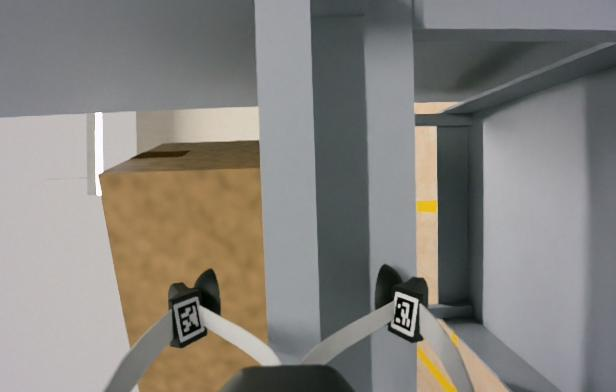

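move(
  blocking=false,
  r1={"joints":{"gripper_m":0.0}},
)

wait(
  seconds=3,
  cameras=["r1_wrist_camera","r1_head_camera"],
)

wait(
  seconds=0.5,
  cameras=["r1_wrist_camera"],
)

Scene clock: 898.57 s.
move: r1 moving
r1.base_odometry: x=-2.683 y=-0.416 heading=+0.789
r1.turned_by_wheels: +0.000
r1.turned_by_imu: +0.000
r1.base_tilt: forward=-1.6 right=+1.3
r1.lidar_m: 0.59 0.62 1.89 2.45 2.56 3.48 - 3.24 0.60 0.52 0.48 0.54
r1.base_status: not commanded
r1.joint_positions: lift_m=+0.680 arm_m=+0.200 wrist_yaw_rad=-0.003 wrist_pitch_rad=+0.006 wrist_roll_rad=+1.569 gripper_m=+0.057
r1.joint_status: gripper_m moving
r1.measured_speeds: all 0
r1.motor_effort: lift_m=+12(12) arm_m=+4(4) wheel_0=+4(5) wheel_1=+3(4) wheel_2=-2(2)
r1.servo_current: wrist_yaw_rad=52(65) wrist_pitch_rad=46(52) wrist_roll_rad=33(59) gripper_m=98(98)
r1.contact_limits: translate_m 0.2
r1.hand_pose: x=+0.6590 y=-0.0882 z=+0.8570 quat_wxyz=(+0.708, +0.706, +0.001, -0.003) (m; r1's base frame)
r1.wrist_depth_mm: 504 500 496 233 234 241 243 / - - - 235 237 - - / - - - 237 239 - - / - 436 439 239 241 - - / - 459 462 182 242 - - / - 488 197 183 188 - - / - 496 500 138 249 134 -
r2: as last shown
r2.base_tilt: forward=-0.7 right=+0.1
r2.lidar_m: 1.34 0.44 0.46 0.52 0.74 4.45 - 2.21 1.59 1.51 1.61 1.41
r2.motor_effort: lift_m=+21(21) arm_m=+12(13) wheel_0=+18(18) wheel_1=+4(4) wheel_2=-3(3)
r2.servo_current: wrist_yaw_rad=98(98) wrist_pitch_rad=39(46) wrist_roll_rad=46(52) gripper_m=117(117)
r2.wrist_depth_mm: 634 - 249 236 230 223 218 / - - 251 237 232 225 219 / - - 251 237 234 225 220 / - - 253 174 235 228 222 / - 707 254 173 237 229 224 / - - 182 167 235 229 224 / - 647 259 - 237 228 225
pictures: none

Scene clock: 899.63 s.
earlier move: r1 done
r1.base_odometry: x=-2.683 y=-0.416 heading=+0.789
r1.turned_by_wheels: +0.000
r1.turned_by_imu: +0.000
r1.base_tilt: forward=-1.6 right=+1.3
r1.lidar_m: 0.58 0.65 1.89 2.44 2.55 3.49 - 3.26 0.63 0.53 0.47 0.55
r1.base_status: not commanded
r1.joint_positions: lift_m=+0.680 arm_m=+0.200 wrist_yaw_rad=-0.003 wrist_pitch_rad=+0.005 wrist_roll_rad=+1.569 gripper_m=+0.001
r1.joint_status: all done
r1.measured_speeds: all 0
r1.motor_effort: lift_m=+12(13) arm_m=+3(4) wheel_0=+4(5) wheel_1=+3(4) wheel_2=-2(2)
r1.servo_current: wrist_yaw_rad=52(85) wrist_pitch_rad=39(52) wrist_roll_rad=39(72) gripper_m=59(124)
r1.contact_limits: translate_m 0.2
r1.hand_pose: x=+0.6591 y=-0.0882 z=+0.8574 quat_wxyz=(+0.708, +0.706, +0.001, -0.003) (m; r1's base frame)
r1.wrist_depth_mm: 496 504 512 231 231 239 - / - - - 234 234 - - / - - 627 235 237 - - / - 436 439 237 239 - - / - 459 459 181 242 - - / - 484 204 190 184 - - / - 492 504 142 247 - -
r2.base_odometry: x=-3.308 y=+0.067 heading=-2.906
r2.turned_by_wheels: +0.000
r2.turned_by_imu: +0.000
r2.base_tilt: forward=-0.7 right=+0.0
r2.lidar_m: 1.36 0.42 0.49 0.52 0.72 4.50 - 2.24 1.62 1.53 1.58 1.41
r2.base_status: not commanded
r2.joint_positions: lift_m=+0.850 arm_m=+0.205 wrist_yaw_rad=+1.696 wrist_pitch_rad=+0.001 wrist_roll_rad=+0.000 gripper_m=-0.029
r2.joint_status: not commanded
r2.measured_speeds: all 0
r2.motor_effort: lift_m=+21(21) arm_m=+12(13) wheel_0=+18(18) wheel_1=+4(4) wheel_2=-3(4)
r2.servo_current: wrist_yaw_rad=91(98) wrist_pitch_rad=39(46) wrist_roll_rad=52(59) gripper_m=111(117)
r2.hand_pose: x=+0.4261 y=+0.2971 z=+1.0276 quat_wxyz=(+0.661, +0.000, +0.000, +0.750) (m; r2's base frame)
r2.wrist_depth_mm: 634 - 249 236 232 224 217 / - - 250 236 233 224 220 / - - 251 238 233 226 220 / - - 254 174 236 227 221 / - 707 255 173 236 228 222 / - - 182 167 234 229 223 / - 640 259 - 238 229 224
wait: 1.07 of 3 s (r1 has come to rest)
pictures: r1_head_camera, r1_wrist_camera
Images, in order (width x height): r1_head_camera 420x560, r1_wrist_camera 616x392.

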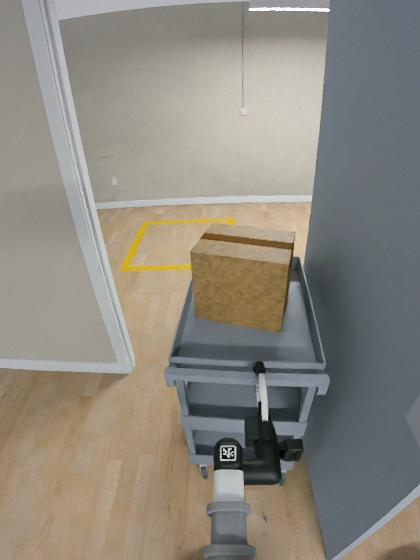

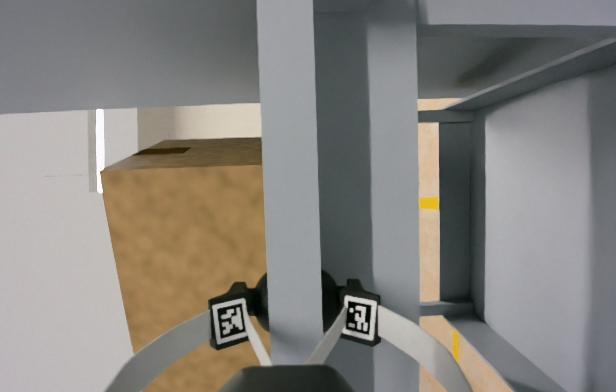

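Scene clock: 900.13 s.
r1.base_odometry: x=-2.683 y=-0.416 heading=+0.789
r1.turned_by_wheels: +0.000
r1.turned_by_imu: +0.000
r1.base_tilt: forward=-1.6 right=+1.3
r1.lidar_m: 0.58 0.65 1.88 2.44 2.53 3.50 - 3.26 0.62 0.54 0.49 0.56
r1.base_status: not commanded
r1.joint_positions: lift_m=+0.680 arm_m=+0.200 wrist_yaw_rad=-0.003 wrist_pitch_rad=+0.005 wrist_roll_rad=+1.569 gripper_m=+0.001
r1.joint_status: all done
r1.measured_speeds: all 0
r1.motor_effort: lift_m=+12(13) arm_m=+2(4) wheel_0=+4(5) wheel_1=+3(4) wheel_2=-2(2)
r1.servo_current: wrist_yaw_rad=52(85) wrist_pitch_rad=46(52) wrist_roll_rad=52(72) gripper_m=59(124)
r1.contact_limits: translate_m 0.2
r1.hand_pose: x=+0.6591 y=-0.0882 z=+0.8574 quat_wxyz=(+0.708, +0.706, +0.001, -0.003) (m; r1's base frame)
r1.wrist_depth_mm: 496 504 512 231 232 239 - / - - - 232 234 - - / - - 627 235 236 - - / - 439 436 237 239 - - / - 459 459 180 242 - - / - 488 205 190 184 - - / - 492 504 142 246 - -
r2.base_odometry: x=-3.308 y=+0.067 heading=-2.906
r2.turned_by_wheels: +0.000
r2.turned_by_imu: +0.000
r2.base_tilt: forward=-0.7 right=+0.0
r2.lidar_m: 1.35 0.45 0.45 0.53 0.74 4.46 - 2.26 1.62 1.53 1.57 1.42
r2.base_status: not commanded
r2.joint_positions: lift_m=+0.850 arm_m=+0.205 wrist_yaw_rad=+1.696 wrist_pitch_rad=+0.001 wrist_roll_rad=+0.000 gripper_m=-0.029
r2.joint_status: not commanded
r2.measured_speeds: all 0
r2.motor_effort: lift_m=+21(21) arm_m=+13(13) wheel_0=+18(18) wheel_1=+4(4) wheel_2=-3(4)
r2.servo_current: wrist_yaw_rad=91(98) wrist_pitch_rad=39(46) wrist_roll_rad=59(59) gripper_m=117(117)
r2.hand_pose: x=+0.4261 y=+0.2971 z=+1.0276 quat_wxyz=(+0.661, +0.000, +0.000, +0.750) (m; r2's base frame)
r2.wrist_depth_mm: 627 - 249 235 232 224 218 / - - 250 236 232 225 219 / - - 251 238 233 226 221 / - - 253 174 236 227 221 / - 707 254 173 237 228 223 / - - 182 167 234 229 224 / - 654 260 - 237 228 224
wait: 0.50 s; at rest by 0.27 s
pictures: r1_wrist_camera
Images, in order (width x height): r1_wrist_camera 616x392.

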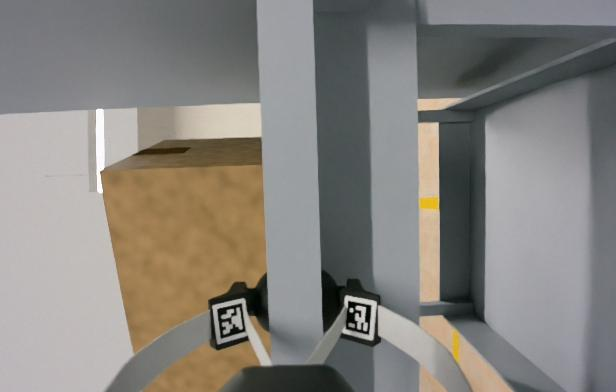

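move(
  blocking=false,
  r1={"joints":{"gripper_m":-0.02}},
)

wait(
  seconds=1,
)

move(
  blocking=false,
  r1={"base":{"translate_m":-0.15,"strafe_m":-0.11},"pace":"slow"},
)

wait(
  seconds=5,
  cameras=["r1_head_camera"],
)

Scene clock: 907.53 s.
move: r1 moving
r1.base_odometry: x=-2.682 y=-0.416 heading=+0.788
r1.turned_by_wheels: +0.000
r1.turned_by_imu: +0.000
r1.base_tilt: forward=-1.6 right=+1.3
r1.lidar_m: 0.59 0.67 1.83 2.44 2.54 3.48 - 3.29 0.62 0.52 0.49 0.55
r1.base_status: not commanded
r1.joint_positions: lift_m=+0.680 arm_m=+0.200 wrist_yaw_rad=-0.003 wrist_pitch_rad=+0.005 wrist_roll_rad=+1.569 gripper_m=-0.017
r1.joint_status: gripper_m moving
r1.measured_speeds: all 0
r1.motor_effort: lift_m=+12(12) arm_m=-4(4) wheel_0=+2(4) wheel_1=+2(3) wheel_2=-1(2)
r1.servo_current: wrist_yaw_rad=59(59) wrist_pitch_rad=46(59) wrist_roll_rad=59(72) gripper_m=117(137)
r1.contact_limits: translate_m 0.2
r1.hand_pose: x=+0.6591 y=-0.0882 z=+0.8574 quat_wxyz=(+0.708, +0.706, +0.001, -0.003) (m; r1's base frame)
r1.wrist_depth_mm: 504 517 521 226 227 234 - / - - - 228 229 - - / - - 591 232 232 - - / - 433 436 235 234 - - / - 462 459 178 239 - - / - 480 190 180 183 - - / - 156 500 - 243 135 -
r2: as last shown
r2.base_tilt: forward=-0.7 right=+0.1
r2.lidar_m: 1.34 0.46 0.46 0.52 0.75 4.44 - 2.26 1.60 1.53 1.57 1.42
r2.motor_effort: lift_m=+21(21) arm_m=+12(13) wheel_0=+18(18) wheel_1=+4(4) wheel_2=-3(4)
r2.servo_current: wrist_yaw_rad=78(104) wrist_pitch_rad=46(46) wrist_roll_rad=46(59) gripper_m=111(111)
r2.wrist_depth_mm: 634 - 248 235 232 224 217 / - - 250 237 231 225 219 / - - 251 237 233 225 220 / - - 253 174 235 227 222 / - 699 254 173 236 229 224 / - - 182 167 233 229 224 / - 647 258 - 237 228 224
pictures: none

Scene clock: 907.90 s.
earlier move: r1 done
r1.base_odometry: x=-2.682 y=-0.416 heading=+0.788
r1.turned_by_wheels: +0.000
r1.turned_by_imu: +0.000
r1.base_tilt: forward=-1.6 right=+1.3
r1.lidar_m: 0.61 0.65 1.89 2.43 2.56 3.46 - 3.25 0.58 0.53 0.50 0.57
r1.base_status: not commanded
r1.joint_positions: lift_m=+0.680 arm_m=+0.200 wrist_yaw_rad=-0.003 wrist_pitch_rad=+0.005 wrist_roll_rad=+1.569 gripper_m=-0.019
r1.joint_status: all done
r1.measured_speeds: all 0
r1.motor_effort: lift_m=+12(12) arm_m=-4(4) wheel_0=+2(4) wheel_1=+2(3) wheel_2=-1(2)
r1.servo_current: wrist_yaw_rad=39(65) wrist_pitch_rad=46(59) wrist_roll_rad=52(72) gripper_m=72(137)
r1.contact_limits: translate_m 0.2
r1.hand_pose: x=+0.6591 y=-0.0882 z=+0.8574 quat_wxyz=(+0.708, +0.706, +0.001, -0.003) (m; r1's base frame)
r1.wrist_depth_mm: 496 504 488 227 228 235 - / - - - 229 229 - - / - - 621 230 233 - - / - 430 433 234 235 - - / - 455 452 176 236 - - / - 480 190 178 183 - - / - 156 500 - 241 135 -
r2.base_odometry: x=-3.308 y=+0.067 heading=-2.906
r2.turned_by_wheels: +0.000
r2.turned_by_imu: +0.000
r2.base_tilt: forward=-0.8 right=+0.0
r2.lidar_m: 1.35 0.45 0.45 0.54 0.72 4.45 - 2.22 1.60 1.52 1.59 1.43
r2.base_status: not commanded
r2.joint_positions: lift_m=+0.850 arm_m=+0.205 wrist_yaw_rad=+1.696 wrist_pitch_rad=+0.001 wrist_roll_rad=+0.000 gripper_m=-0.029
r2.joint_status: not commanded
r2.measured_speeds: all 0
r2.motor_effort: lift_m=+21(21) arm_m=+12(13) wheel_0=+17(18) wheel_1=+4(4) wheel_2=-3(4)
r2.servo_current: wrist_yaw_rad=91(104) wrist_pitch_rad=39(46) wrist_roll_rad=39(59) gripper_m=117(117)
r2.hand_pose: x=+0.4261 y=+0.2971 z=+1.0276 quat_wxyz=(+0.661, +0.000, +0.000, +0.750) (m; r2's base frame)
r2.wrist_depth_mm: 627 - 248 235 231 223 217 / - - 251 236 233 224 219 / - - 252 238 233 226 220 / - - 253 174 236 227 222 / - 707 255 173 236 228 223 / - - 182 167 235 229 223 / - 647 258 - 237 228 224
wait: 0.37 of 1 s (r1 has come to rest)
pictures: none

Scene clock: 908.40 s.
move: r1 moving
r1.base_odometry: x=-2.684 y=-0.430 heading=+0.789
r1.turned_by_wheels: +0.001
r1.turned_by_imu: +0.001
r1.base_tilt: forward=-1.6 right=+1.3
r1.lidar_m: 0.59 0.66 1.85 2.43 2.56 3.51 - 3.27 0.60 0.49 0.48 0.53
r1.base_status: translate_m moving; strafe_m moving
r1.joint_positions: lift_m=+0.680 arm_m=+0.200 wrist_yaw_rad=-0.001 wrist_pitch_rad=+0.005 wrist_roll_rad=+1.569 gripper_m=-0.019
r1.joint_status: not commanded
r1.measured_speeds: translate_m=-0.043 strafe_m=-0.032 rotate_rad=+0.003 lift_m=+0.000 arm_m=+0.000 wrist_yaw_rad=+0.003 wrist_pitch_rad=+0.000 wrist_roll_rad=+0.000
r1.motor_effort: lift_m=+12(12) arm_m=-3(4) wheel_0=+2(4) wheel_1=-8(8) wheel_2=+8(8)
r1.servo_current: wrist_yaw_rad=39(59) wrist_pitch_rad=46(52) wrist_roll_rad=59(59) gripper_m=65(78)
r1.hand_pose: x=+0.6592 y=-0.0878 z=+0.8574 quat_wxyz=(+0.708, +0.706, +0.001, -0.002) (m; r1's base frame)
r1.wrist_depth_mm: 500 512 500 225 226 233 - / - - - 227 229 - - / - - 574 230 232 - - / - 433 430 233 234 - - / - 459 455 177 237 - - / - 480 191 190 183 - - / - 157 508 129 243 127 -
r2: as last shown
r2.base_tilt: forward=-0.7 right=+0.1
r2.lidar_m: 1.35 0.45 0.45 0.51 0.66 4.48 - 2.25 1.62 1.50 1.60 1.43
r2.servo_current: wrist_yaw_rad=104(104) wrist_pitch_rad=39(46) wrist_roll_rad=46(59) gripper_m=117(124)
r2.wrist_depth_mm: 627 - 248 235 231 224 217 / - - 251 236 233 224 218 / - - 251 238 233 225 220 / - - 254 174 235 228 222 / - 707 255 173 236 227 222 / - - 182 167 234 229 224 / - 640 258 - 237 229 224
pictures: none

Scene clock: 910.97 s.
earlier move: r1 done
r1.base_odometry: x=-2.710 y=-0.600 heading=+0.789
r1.turned_by_wheels: +0.000
r1.turned_by_imu: -0.001
r1.base_tilt: forward=-1.6 right=+1.3
r1.lidar_m: 0.58 0.57 2.08 2.55 2.66 3.63 - 3.13 2.26 0.41 0.43 0.53
r1.base_status: done
r1.joint_positions: lift_m=+0.680 arm_m=+0.200 wrist_yaw_rad=+0.003 wrist_pitch_rad=+0.005 wrist_roll_rad=+1.569 gripper_m=-0.019
r1.joint_status: not commanded
r1.measured_speeds: all 0
r1.motor_effort: lift_m=+12(12) arm_m=-4(4) wheel_0=+0(8) wheel_1=-4(8) wheel_2=+5(14)
r1.servo_current: wrist_yaw_rad=52(72) wrist_pitch_rad=39(52) wrist_roll_rad=52(65) gripper_m=65(78)
r1.hand_pose: x=+0.6596 y=-0.0865 z=+0.8574 quat_wxyz=(+0.708, +0.706, +0.003, -0.001) (m; r1's base frame)
r1.wrist_depth_mm: 325 317 322 - 273 276 277 / 445 459 469 260 263 500 459 / - - - 256 256 - - / - - 621 248 254 - - / - 445 452 245 248 - - / - 452 191 190 181 - - / - 151 459 180 239 128 -
r2.base_odometry: x=-3.308 y=+0.067 heading=-2.906
r2.turned_by_wheels: +0.000
r2.turned_by_imu: +0.000
r2.base_tilt: forward=-0.7 right=+0.1
r2.lidar_m: 1.34 0.45 0.47 0.43 0.46 4.47 - 2.24 1.62 1.52 1.59 1.42
r2.base_status: not commanded
r2.joint_positions: lift_m=+0.850 arm_m=+0.205 wrist_yaw_rad=+1.696 wrist_pitch_rad=+0.001 wrist_roll_rad=+0.000 gripper_m=-0.029
r2.joint_status: not commanded
r2.measured_speeds: all 0
r2.motor_effort: lift_m=+21(21) arm_m=+12(13) wheel_0=+17(18) wheel_1=+4(5) wheel_2=-3(4)
r2.servo_current: wrist_yaw_rad=91(104) wrist_pitch_rad=39(52) wrist_roll_rad=46(59) gripper_m=117(124)
r2.hand_pose: x=+0.4261 y=+0.2971 z=+1.0276 quat_wxyz=(+0.661, +0.000, +0.000, +0.750) (m; r2's base frame)
r2.wrist_depth_mm: - - 249 236 231 224 216 / - - 251 237 232 224 218 / - - 250 238 235 225 220 / - - 254 173 235 228 222 / 627 634 254 173 236 228 224 / - - 182 167 235 229 223 / - - 258 - 237 229 224
wait: 2.57 of 5 s (r1 has come to rest)
pictures: r1_head_camera
Images, in order (width x height): r1_head_camera 420x560.

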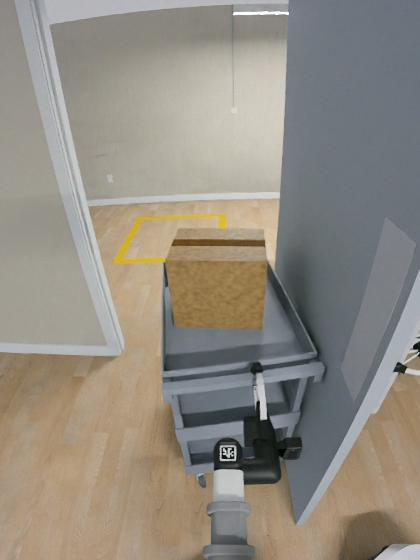

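move(
  blocking=false,
  r1={"base":{"translate_m":0.15,"strafe_m":0.02},"pace":"slow"},
)

wait(
  seconds=5,
  cameras=["r1_head_camera"],
)

Scene clock: 919.90 s.
move: r1 moving
r1.base_odometry: x=-2.703 y=-0.590 heading=+0.789
r1.turned_by_wheels: +0.000
r1.turned_by_imu: +0.000
r1.base_tilt: forward=-1.6 right=+1.3
r1.lidar_m: 0.57 0.60 2.04 2.55 2.66 3.65 - 3.11 2.28 0.41 0.43 0.52
r1.base_status: translate_m moving; strafe_m moving
r1.joint_positions: lift_m=+0.680 arm_m=+0.200 wrist_yaw_rad=+0.003 wrist_pitch_rad=+0.005 wrist_roll_rad=+1.569 gripper_m=-0.019
r1.joint_status: not commanded
r1.measured_speeds: translate_m=+0.048 strafe_m=+0.007 rotate_rad=-0.001 lift_m=+0.000 arm_m=+0.000 wrist_yaw_rad=+0.000 wrist_pitch_rad=+0.000 wrist_roll_rad=+0.000
r1.motor_effort: lift_m=+12(12) arm_m=-3(4) wheel_0=+4(6) wheel_1=+6(6) wheel_2=-5(6)
r1.servo_current: wrist_yaw_rad=52(52) wrist_pitch_rad=46(52) wrist_roll_rad=39(59) gripper_m=65(78)
r1.hand_pose: x=+0.6595 y=-0.0867 z=+0.8574 quat_wxyz=(+0.708, +0.706, +0.003, -0.001) (m; r1's base frame)
r1.wrist_depth_mm: 314 307 314 - 268 272 273 / 427 442 455 256 259 477 439 / - - - 252 251 1921 - / - - - 244 247 - - / - 439 445 183 241 - - / - 449 190 180 183 - - / - 156 455 - 230 125 -
r2: as last shown
r2.lidar_m: 1.34 0.45 0.43 0.42 0.43 4.47 - 2.21 1.61 1.52 1.59 1.44
r2.motor_effort: lift_m=+21(21) arm_m=+12(13) wheel_0=+18(18) wheel_1=+4(4) wheel_2=-3(3)
r2.servo_current: wrist_yaw_rad=85(111) wrist_pitch_rad=39(46) wrist_roll_rad=39(59) gripper_m=117(117)
r2.wrist_depth_mm: - - 248 235 231 224 218 / - - 250 236 234 224 219 / - - 252 238 234 227 220 / - - 254 174 235 227 223 / 634 621 255 173 236 228 223 / - - 182 167 234 229 224 / - - 257 - 237 228 225
pictures: none

Scene clock: 922.20 s.
earlier move: r1 done
r1.base_odometry: x=-2.619 y=-0.480 heading=+0.789
r1.turned_by_wheels: +0.000
r1.turned_by_imu: -0.001
r1.base_tilt: forward=-1.6 right=+1.3
r1.lidar_m: 0.56 0.59 1.87 2.54 2.65 3.60 - 3.12 0.51 0.43 0.43 0.42
r1.base_status: done
r1.joint_positions: lift_m=+0.680 arm_m=+0.200 wrist_yaw_rad=-0.003 wrist_pitch_rad=+0.005 wrist_roll_rad=+1.569 gripper_m=-0.020
r1.joint_status: not commanded
r1.measured_speeds: all 0
r1.motor_effort: lift_m=+14(14) arm_m=+5(5) wheel_0=+1(10) wheel_1=+3(8) wheel_2=-4(14)
r1.servo_current: wrist_yaw_rad=59(72) wrist_pitch_rad=46(52) wrist_roll_rad=46(65) gripper_m=39(78)
r1.hand_pose: x=+0.6589 y=-0.0884 z=+0.8573 quat_wxyz=(+0.708, +0.706, +0.000, -0.003) (m; r1's base frame)
r1.wrist_depth_mm: 306 306 309 250 254 259 262 / 407 421 436 247 249 466 427 / - - - 242 242 - - / - - 580 237 239 - - / - 436 436 176 235 - - / - 439 206 183 230 - - / - 445 449 - 226 - -
r2.base_odometry: x=-3.308 y=+0.067 heading=-2.906
r2.turned_by_wheels: +0.000
r2.turned_by_imu: +0.000
r2.base_tilt: forward=-0.6 right=+0.1
r2.lidar_m: 1.34 0.46 0.45 0.43 0.54 4.48 - 2.27 1.61 1.51 1.58 1.42
r2.base_status: not commanded
r2.joint_positions: lift_m=+0.850 arm_m=+0.205 wrist_yaw_rad=+1.696 wrist_pitch_rad=+0.001 wrist_roll_rad=+0.000 gripper_m=-0.029
r2.joint_status: not commanded
r2.measured_speeds: all 0
r2.motor_effort: lift_m=+21(21) arm_m=+12(13) wheel_0=+17(18) wheel_1=+4(5) wheel_2=-3(3)
r2.servo_current: wrist_yaw_rad=91(111) wrist_pitch_rad=39(52) wrist_roll_rad=39(59) gripper_m=111(124)
r2.hand_pose: x=+0.4261 y=+0.2971 z=+1.0276 quat_wxyz=(+0.661, +0.000, +0.000, +0.750) (m; r2's base frame)
r2.wrist_depth_mm: 544 - 248 236 232 224 217 / 549 - 251 236 233 225 220 / 564 - 251 238 234 226 221 / 549 - 253 174 236 228 222 / - 621 254 173 236 228 223 / 559 - 182 167 235 229 224 / 559 - 257 - 238 229 225
wait: 2.30 of 5 s (r1 has come to rest)
pictures: r1_head_camera
Images, in order (width x height): r1_head_camera 420x560.

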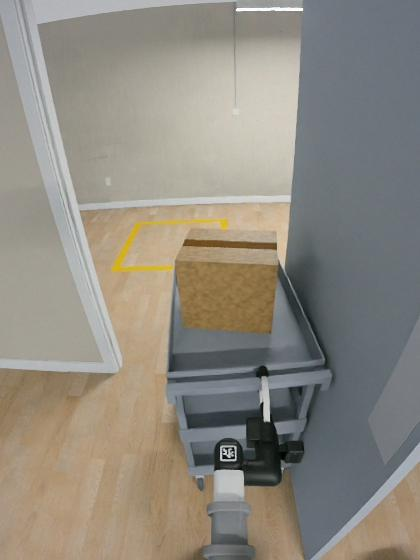

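move(
  blocking=false,
  r1={"base":{"translate_m":-0.4,"strafe_m":0.17},"pace":"slow"},
)

wait(
  seconds=7,
)

move(
  blocking=false,
  r1={"base":{"translate_m":-0.4},"pace":"slow"},
)

wait(
  seconds=7,
  cameras=["r1_head_camera"],
)

Scene clock: 939.00 s.
move: r1 moving
r1.base_odometry: x=-2.631 y=-0.485 heading=+0.788
r1.turned_by_wheels: -0.001
r1.turned_by_imu: -0.001
r1.base_tilt: forward=-1.6 right=+1.3
r1.lidar_m: 0.58 0.60 1.90 2.53 2.63 3.61 - 3.18 0.54 0.42 0.44 0.44
r1.base_status: translate_m moving; strafe_m moving
r1.joint_positions: lift_m=+0.680 arm_m=+0.200 wrist_yaw_rad=-0.003 wrist_pitch_rad=+0.005 wrist_roll_rad=+1.569 gripper_m=-0.020
r1.joint_status: not commanded
r1.measured_speeds: translate_m=-0.049 strafe_m=+0.021 rotate_rad=+0.000 lift_m=+0.000 arm_m=+0.000 wrist_yaw_rad=+0.000 wrist_pitch_rad=+0.000 wrist_roll_rad=+0.000
r1.motor_effort: lift_m=+14(14) arm_m=-2(5) wheel_0=-10(12) wheel_1=-6(6) wheel_2=+8(8)
r1.servo_current: wrist_yaw_rad=72(72) wrist_pitch_rad=46(52) wrist_roll_rad=52(52) gripper_m=46(52)
r1.hand_pose: x=+0.6590 y=-0.0883 z=+0.8573 quat_wxyz=(+0.708, +0.706, +0.001, -0.003) (m; r1's base frame)
r1.wrist_depth_mm: 317 314 320 - 255 262 264 / 421 436 452 248 249 477 445 / 559 - - 242 243 - - / - - 549 238 239 - - / - 436 436 176 236 - - / - 442 205 184 232 - - / - 452 449 149 228 - -
r2: as last shown
r2.base_tilt: forward=-0.7 right=+0.0
r2.lidar_m: 1.33 0.45 0.48 0.45 0.56 4.50 - 2.23 1.61 1.53 1.58 1.42
r2.motor_effort: lift_m=+21(21) arm_m=+12(13) wheel_0=+17(17) wheel_1=+4(4) wheel_2=-3(3)
r2.servo_current: wrist_yaw_rad=98(98) wrist_pitch_rad=39(39) wrist_roll_rad=46(65) gripper_m=117(117)
r2.wrist_depth_mm: 554 - 248 235 232 224 217 / 559 - 250 236 233 224 219 / 554 - 252 237 234 226 220 / 559 - 254 174 235 227 222 / - 634 254 173 236 229 222 / 564 - 182 167 234 229 224 / 569 - 259 - 237 229 224
pictures: none

Scene clock: 944.07 s.
earlier move: r1 done
r1.base_odometry: x=-3.021 y=-0.643 heading=+0.789
r1.turned_by_wheels: +0.001
r1.turned_by_imu: +0.004
r1.base_tilt: forward=-1.6 right=+1.3
r1.lidar_m: 0.61 0.68 2.42 2.37 2.46 3.35 - 3.37 2.45 0.74 0.69 0.57
r1.base_status: done
r1.joint_positions: lift_m=+0.680 arm_m=+0.200 wrist_yaw_rad=+0.005 wrist_pitch_rad=+0.005 wrist_roll_rad=+1.569 gripper_m=-0.020
r1.joint_status: not commanded
r1.measured_speeds: all 0
r1.motor_effort: lift_m=+14(14) arm_m=-4(5) wheel_0=+0(14) wheel_1=-1(8) wheel_2=+8(14)
r1.servo_current: wrist_yaw_rad=52(78) wrist_pitch_rad=46(52) wrist_roll_rad=52(65) gripper_m=52(59)
r1.hand_pose: x=+0.6598 y=-0.0859 z=+0.8573 quat_wxyz=(+0.708, +0.706, +0.004, +0.000) (m; r1's base frame)
r1.wrist_depth_mm: - - - 186 189 - - / - 496 488 193 198 - - / - 407 407 - 207 - - / - 436 442 211 216 - - / - 484 473 161 227 - - / - - 211 185 234 1921 - / - - 174 159 173 539 -
r2.base_odometry: x=-3.308 y=+0.067 heading=-2.906
r2.turned_by_wheels: +0.000
r2.turned_by_imu: +0.001
r2.base_tilt: forward=-0.7 right=+0.1
r2.lidar_m: 1.37 0.46 0.50 0.66 0.68 4.48 - 2.26 1.61 1.51 1.60 1.43
r2.base_status: not commanded
r2.joint_positions: lift_m=+0.850 arm_m=+0.205 wrist_yaw_rad=+1.696 wrist_pitch_rad=+0.001 wrist_roll_rad=+0.000 gripper_m=-0.029
r2.joint_status: not commanded
r2.measured_speeds: all 0
r2.motor_effort: lift_m=+21(21) arm_m=+13(13) wheel_0=+17(17) wheel_1=+4(5) wheel_2=-3(3)
r2.servo_current: wrist_yaw_rad=98(104) wrist_pitch_rad=33(52) wrist_roll_rad=33(65) gripper_m=111(124)
r2.hand_pose: x=+0.4261 y=+0.2971 z=+1.0276 quat_wxyz=(+0.661, +0.000, +0.000, +0.750) (m; r2's base frame)
r2.wrist_depth_mm: - - 248 235 231 224 218 / - - 250 236 233 224 219 / - - 252 237 235 226 220 / - - 254 174 234 229 222 / 866 842 254 173 236 228 223 / - - 182 167 235 229 224 / - - 258 - 236 229 224
wait: 5.07 of 7 s (r1 has come to rest)
pictures: none

Scene clock: 944.57 s.
move: r1 moving
r1.base_odometry: x=-3.030 y=-0.652 heading=+0.790
r1.turned_by_wheels: +0.001
r1.turned_by_imu: +0.001
r1.base_tilt: forward=-1.6 right=+1.3
r1.lidar_m: 0.62 0.69 2.44 2.37 2.48 3.39 4.23 3.38 2.47 0.76 0.68 0.57
r1.base_status: translate_m moving
r1.joint_positions: lift_m=+0.680 arm_m=+0.200 wrist_yaw_rad=+0.005 wrist_pitch_rad=+0.005 wrist_roll_rad=+1.569 gripper_m=-0.020
r1.joint_status: not commanded
r1.measured_speeds: translate_m=-0.049 strafe_m=+0.000 rotate_rad=-0.001 lift_m=+0.000 arm_m=+0.000 wrist_yaw_rad=+0.000 wrist_pitch_rad=+0.000 wrist_roll_rad=+0.000
r1.motor_effort: lift_m=+14(14) arm_m=-4(4) wheel_0=+1(3) wheel_1=-5(6) wheel_2=+14(14)
r1.servo_current: wrist_yaw_rad=52(59) wrist_pitch_rad=39(52) wrist_roll_rad=59(65) gripper_m=52(52)
r1.hand_pose: x=+0.6598 y=-0.0859 z=+0.8573 quat_wxyz=(+0.708, +0.706, +0.004, +0.000) (m; r1's base frame)
r1.wrist_depth_mm: - - - 185 189 - - / - 488 484 193 198 - - / - 407 407 - 206 - - / - 433 442 211 217 - - / - 480 477 161 227 - - / - - 504 185 235 1921 - / - - 174 159 165 544 -
r2: as last shown
r2.turned_by_imu: +0.000
r2.base_tilt: forward=-0.7 right=+0.0
r2.lidar_m: 1.35 0.45 0.45 0.64 0.68 4.48 - 2.25 1.62 1.54 1.57 1.40
r2.motor_effort: lift_m=+21(21) arm_m=+12(13) wheel_0=+17(17) wheel_1=+4(4) wheel_2=-3(3)
r2.servo_current: wrist_yaw_rad=98(111) wrist_pitch_rad=39(46) wrist_roll_rad=59(65) gripper_m=117(117)
r2.wrist_depth_mm: - - 249 236 231 224 217 / - - 250 236 233 224 220 / - - 251 237 234 225 220 / - - 254 174 236 228 221 / 891 842 253 173 236 229 223 / - - 182 167 234 228 224 / - - 258 - 236 228 224
pictures: none

Scene clock: 949.33 s.
earlier move: r1 done
r1.base_odometry: x=-3.303 y=-0.927 heading=+0.789
r1.turned_by_wheels: +0.000
r1.turned_by_imu: +0.002
r1.base_tilt: forward=-1.6 right=+1.3
r1.lidar_m: 0.61 2.18 2.47 2.35 2.47 3.38 3.79 3.38 2.45 2.37 0.89 0.56
r1.base_status: done
r1.joint_positions: lift_m=+0.680 arm_m=+0.200 wrist_yaw_rad=+0.005 wrist_pitch_rad=+0.005 wrist_roll_rad=+1.569 gripper_m=-0.020
r1.joint_status: not commanded
r1.measured_speeds: all 0
r1.motor_effort: lift_m=+14(14) arm_m=-4(4) wheel_0=+2(4) wheel_1=-2(6) wheel_2=+6(14)
r1.servo_current: wrist_yaw_rad=59(78) wrist_pitch_rad=46(52) wrist_roll_rad=46(65) gripper_m=46(52)
r1.hand_pose: x=+0.6598 y=-0.0859 z=+0.8573 quat_wxyz=(+0.708, +0.706, +0.004, +0.000) (m; r1's base frame)
r1.wrist_depth_mm: 723 732 554 121 178 - - / - 442 413 182 188 - - / 1618 397 402 193 198 - - / - 442 436 - 209 - - / 1661 517 492 156 224 - - / 1661 - 212 182 234 1756 - / - - 159 157 165 1430 -
r2.base_odometry: x=-3.308 y=+0.067 heading=-2.907
r2.turned_by_wheels: +0.000
r2.turned_by_imu: +0.001
r2.base_tilt: forward=-0.7 right=+0.1
r2.lidar_m: 1.33 0.43 0.44 0.46 0.57 0.93 - 2.25 1.61 1.54 1.60 1.42
r2.base_status: not commanded
r2.joint_positions: lift_m=+0.850 arm_m=+0.205 wrist_yaw_rad=+1.696 wrist_pitch_rad=+0.001 wrist_roll_rad=+0.000 gripper_m=-0.029
r2.joint_status: not commanded
r2.measured_speeds: all 0
r2.motor_effort: lift_m=+21(21) arm_m=+13(13) wheel_0=+17(17) wheel_1=+4(5) wheel_2=-3(3)
r2.servo_current: wrist_yaw_rad=98(111) wrist_pitch_rad=33(52) wrist_roll_rad=52(65) gripper_m=111(117)
r2.hand_pose: x=+0.4261 y=+0.2971 z=+1.0276 quat_wxyz=(+0.661, +0.000, +0.000, +0.750) (m; r2's base frame)
r2.wrist_depth_mm: - - 248 235 231 225 218 / - - 250 236 232 224 219 / - - 251 238 235 226 220 / - - 253 178 236 228 223 / - 574 253 174 237 228 224 / 768 544 180 174 234 229 224 / 530 145 258 - 237 229 226
wait: 4.77 of 7 s (r1 has come to rest)
pictures: r1_head_camera
Images, in order (width x height): r1_head_camera 420x560.

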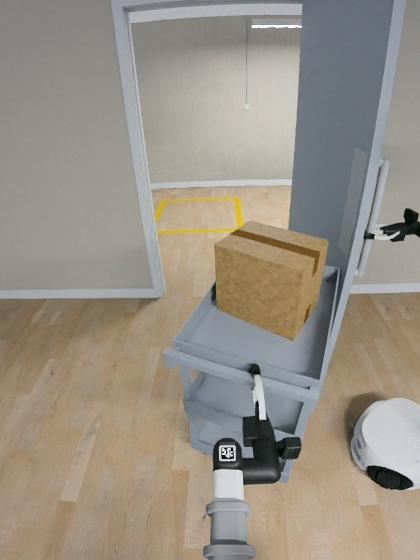

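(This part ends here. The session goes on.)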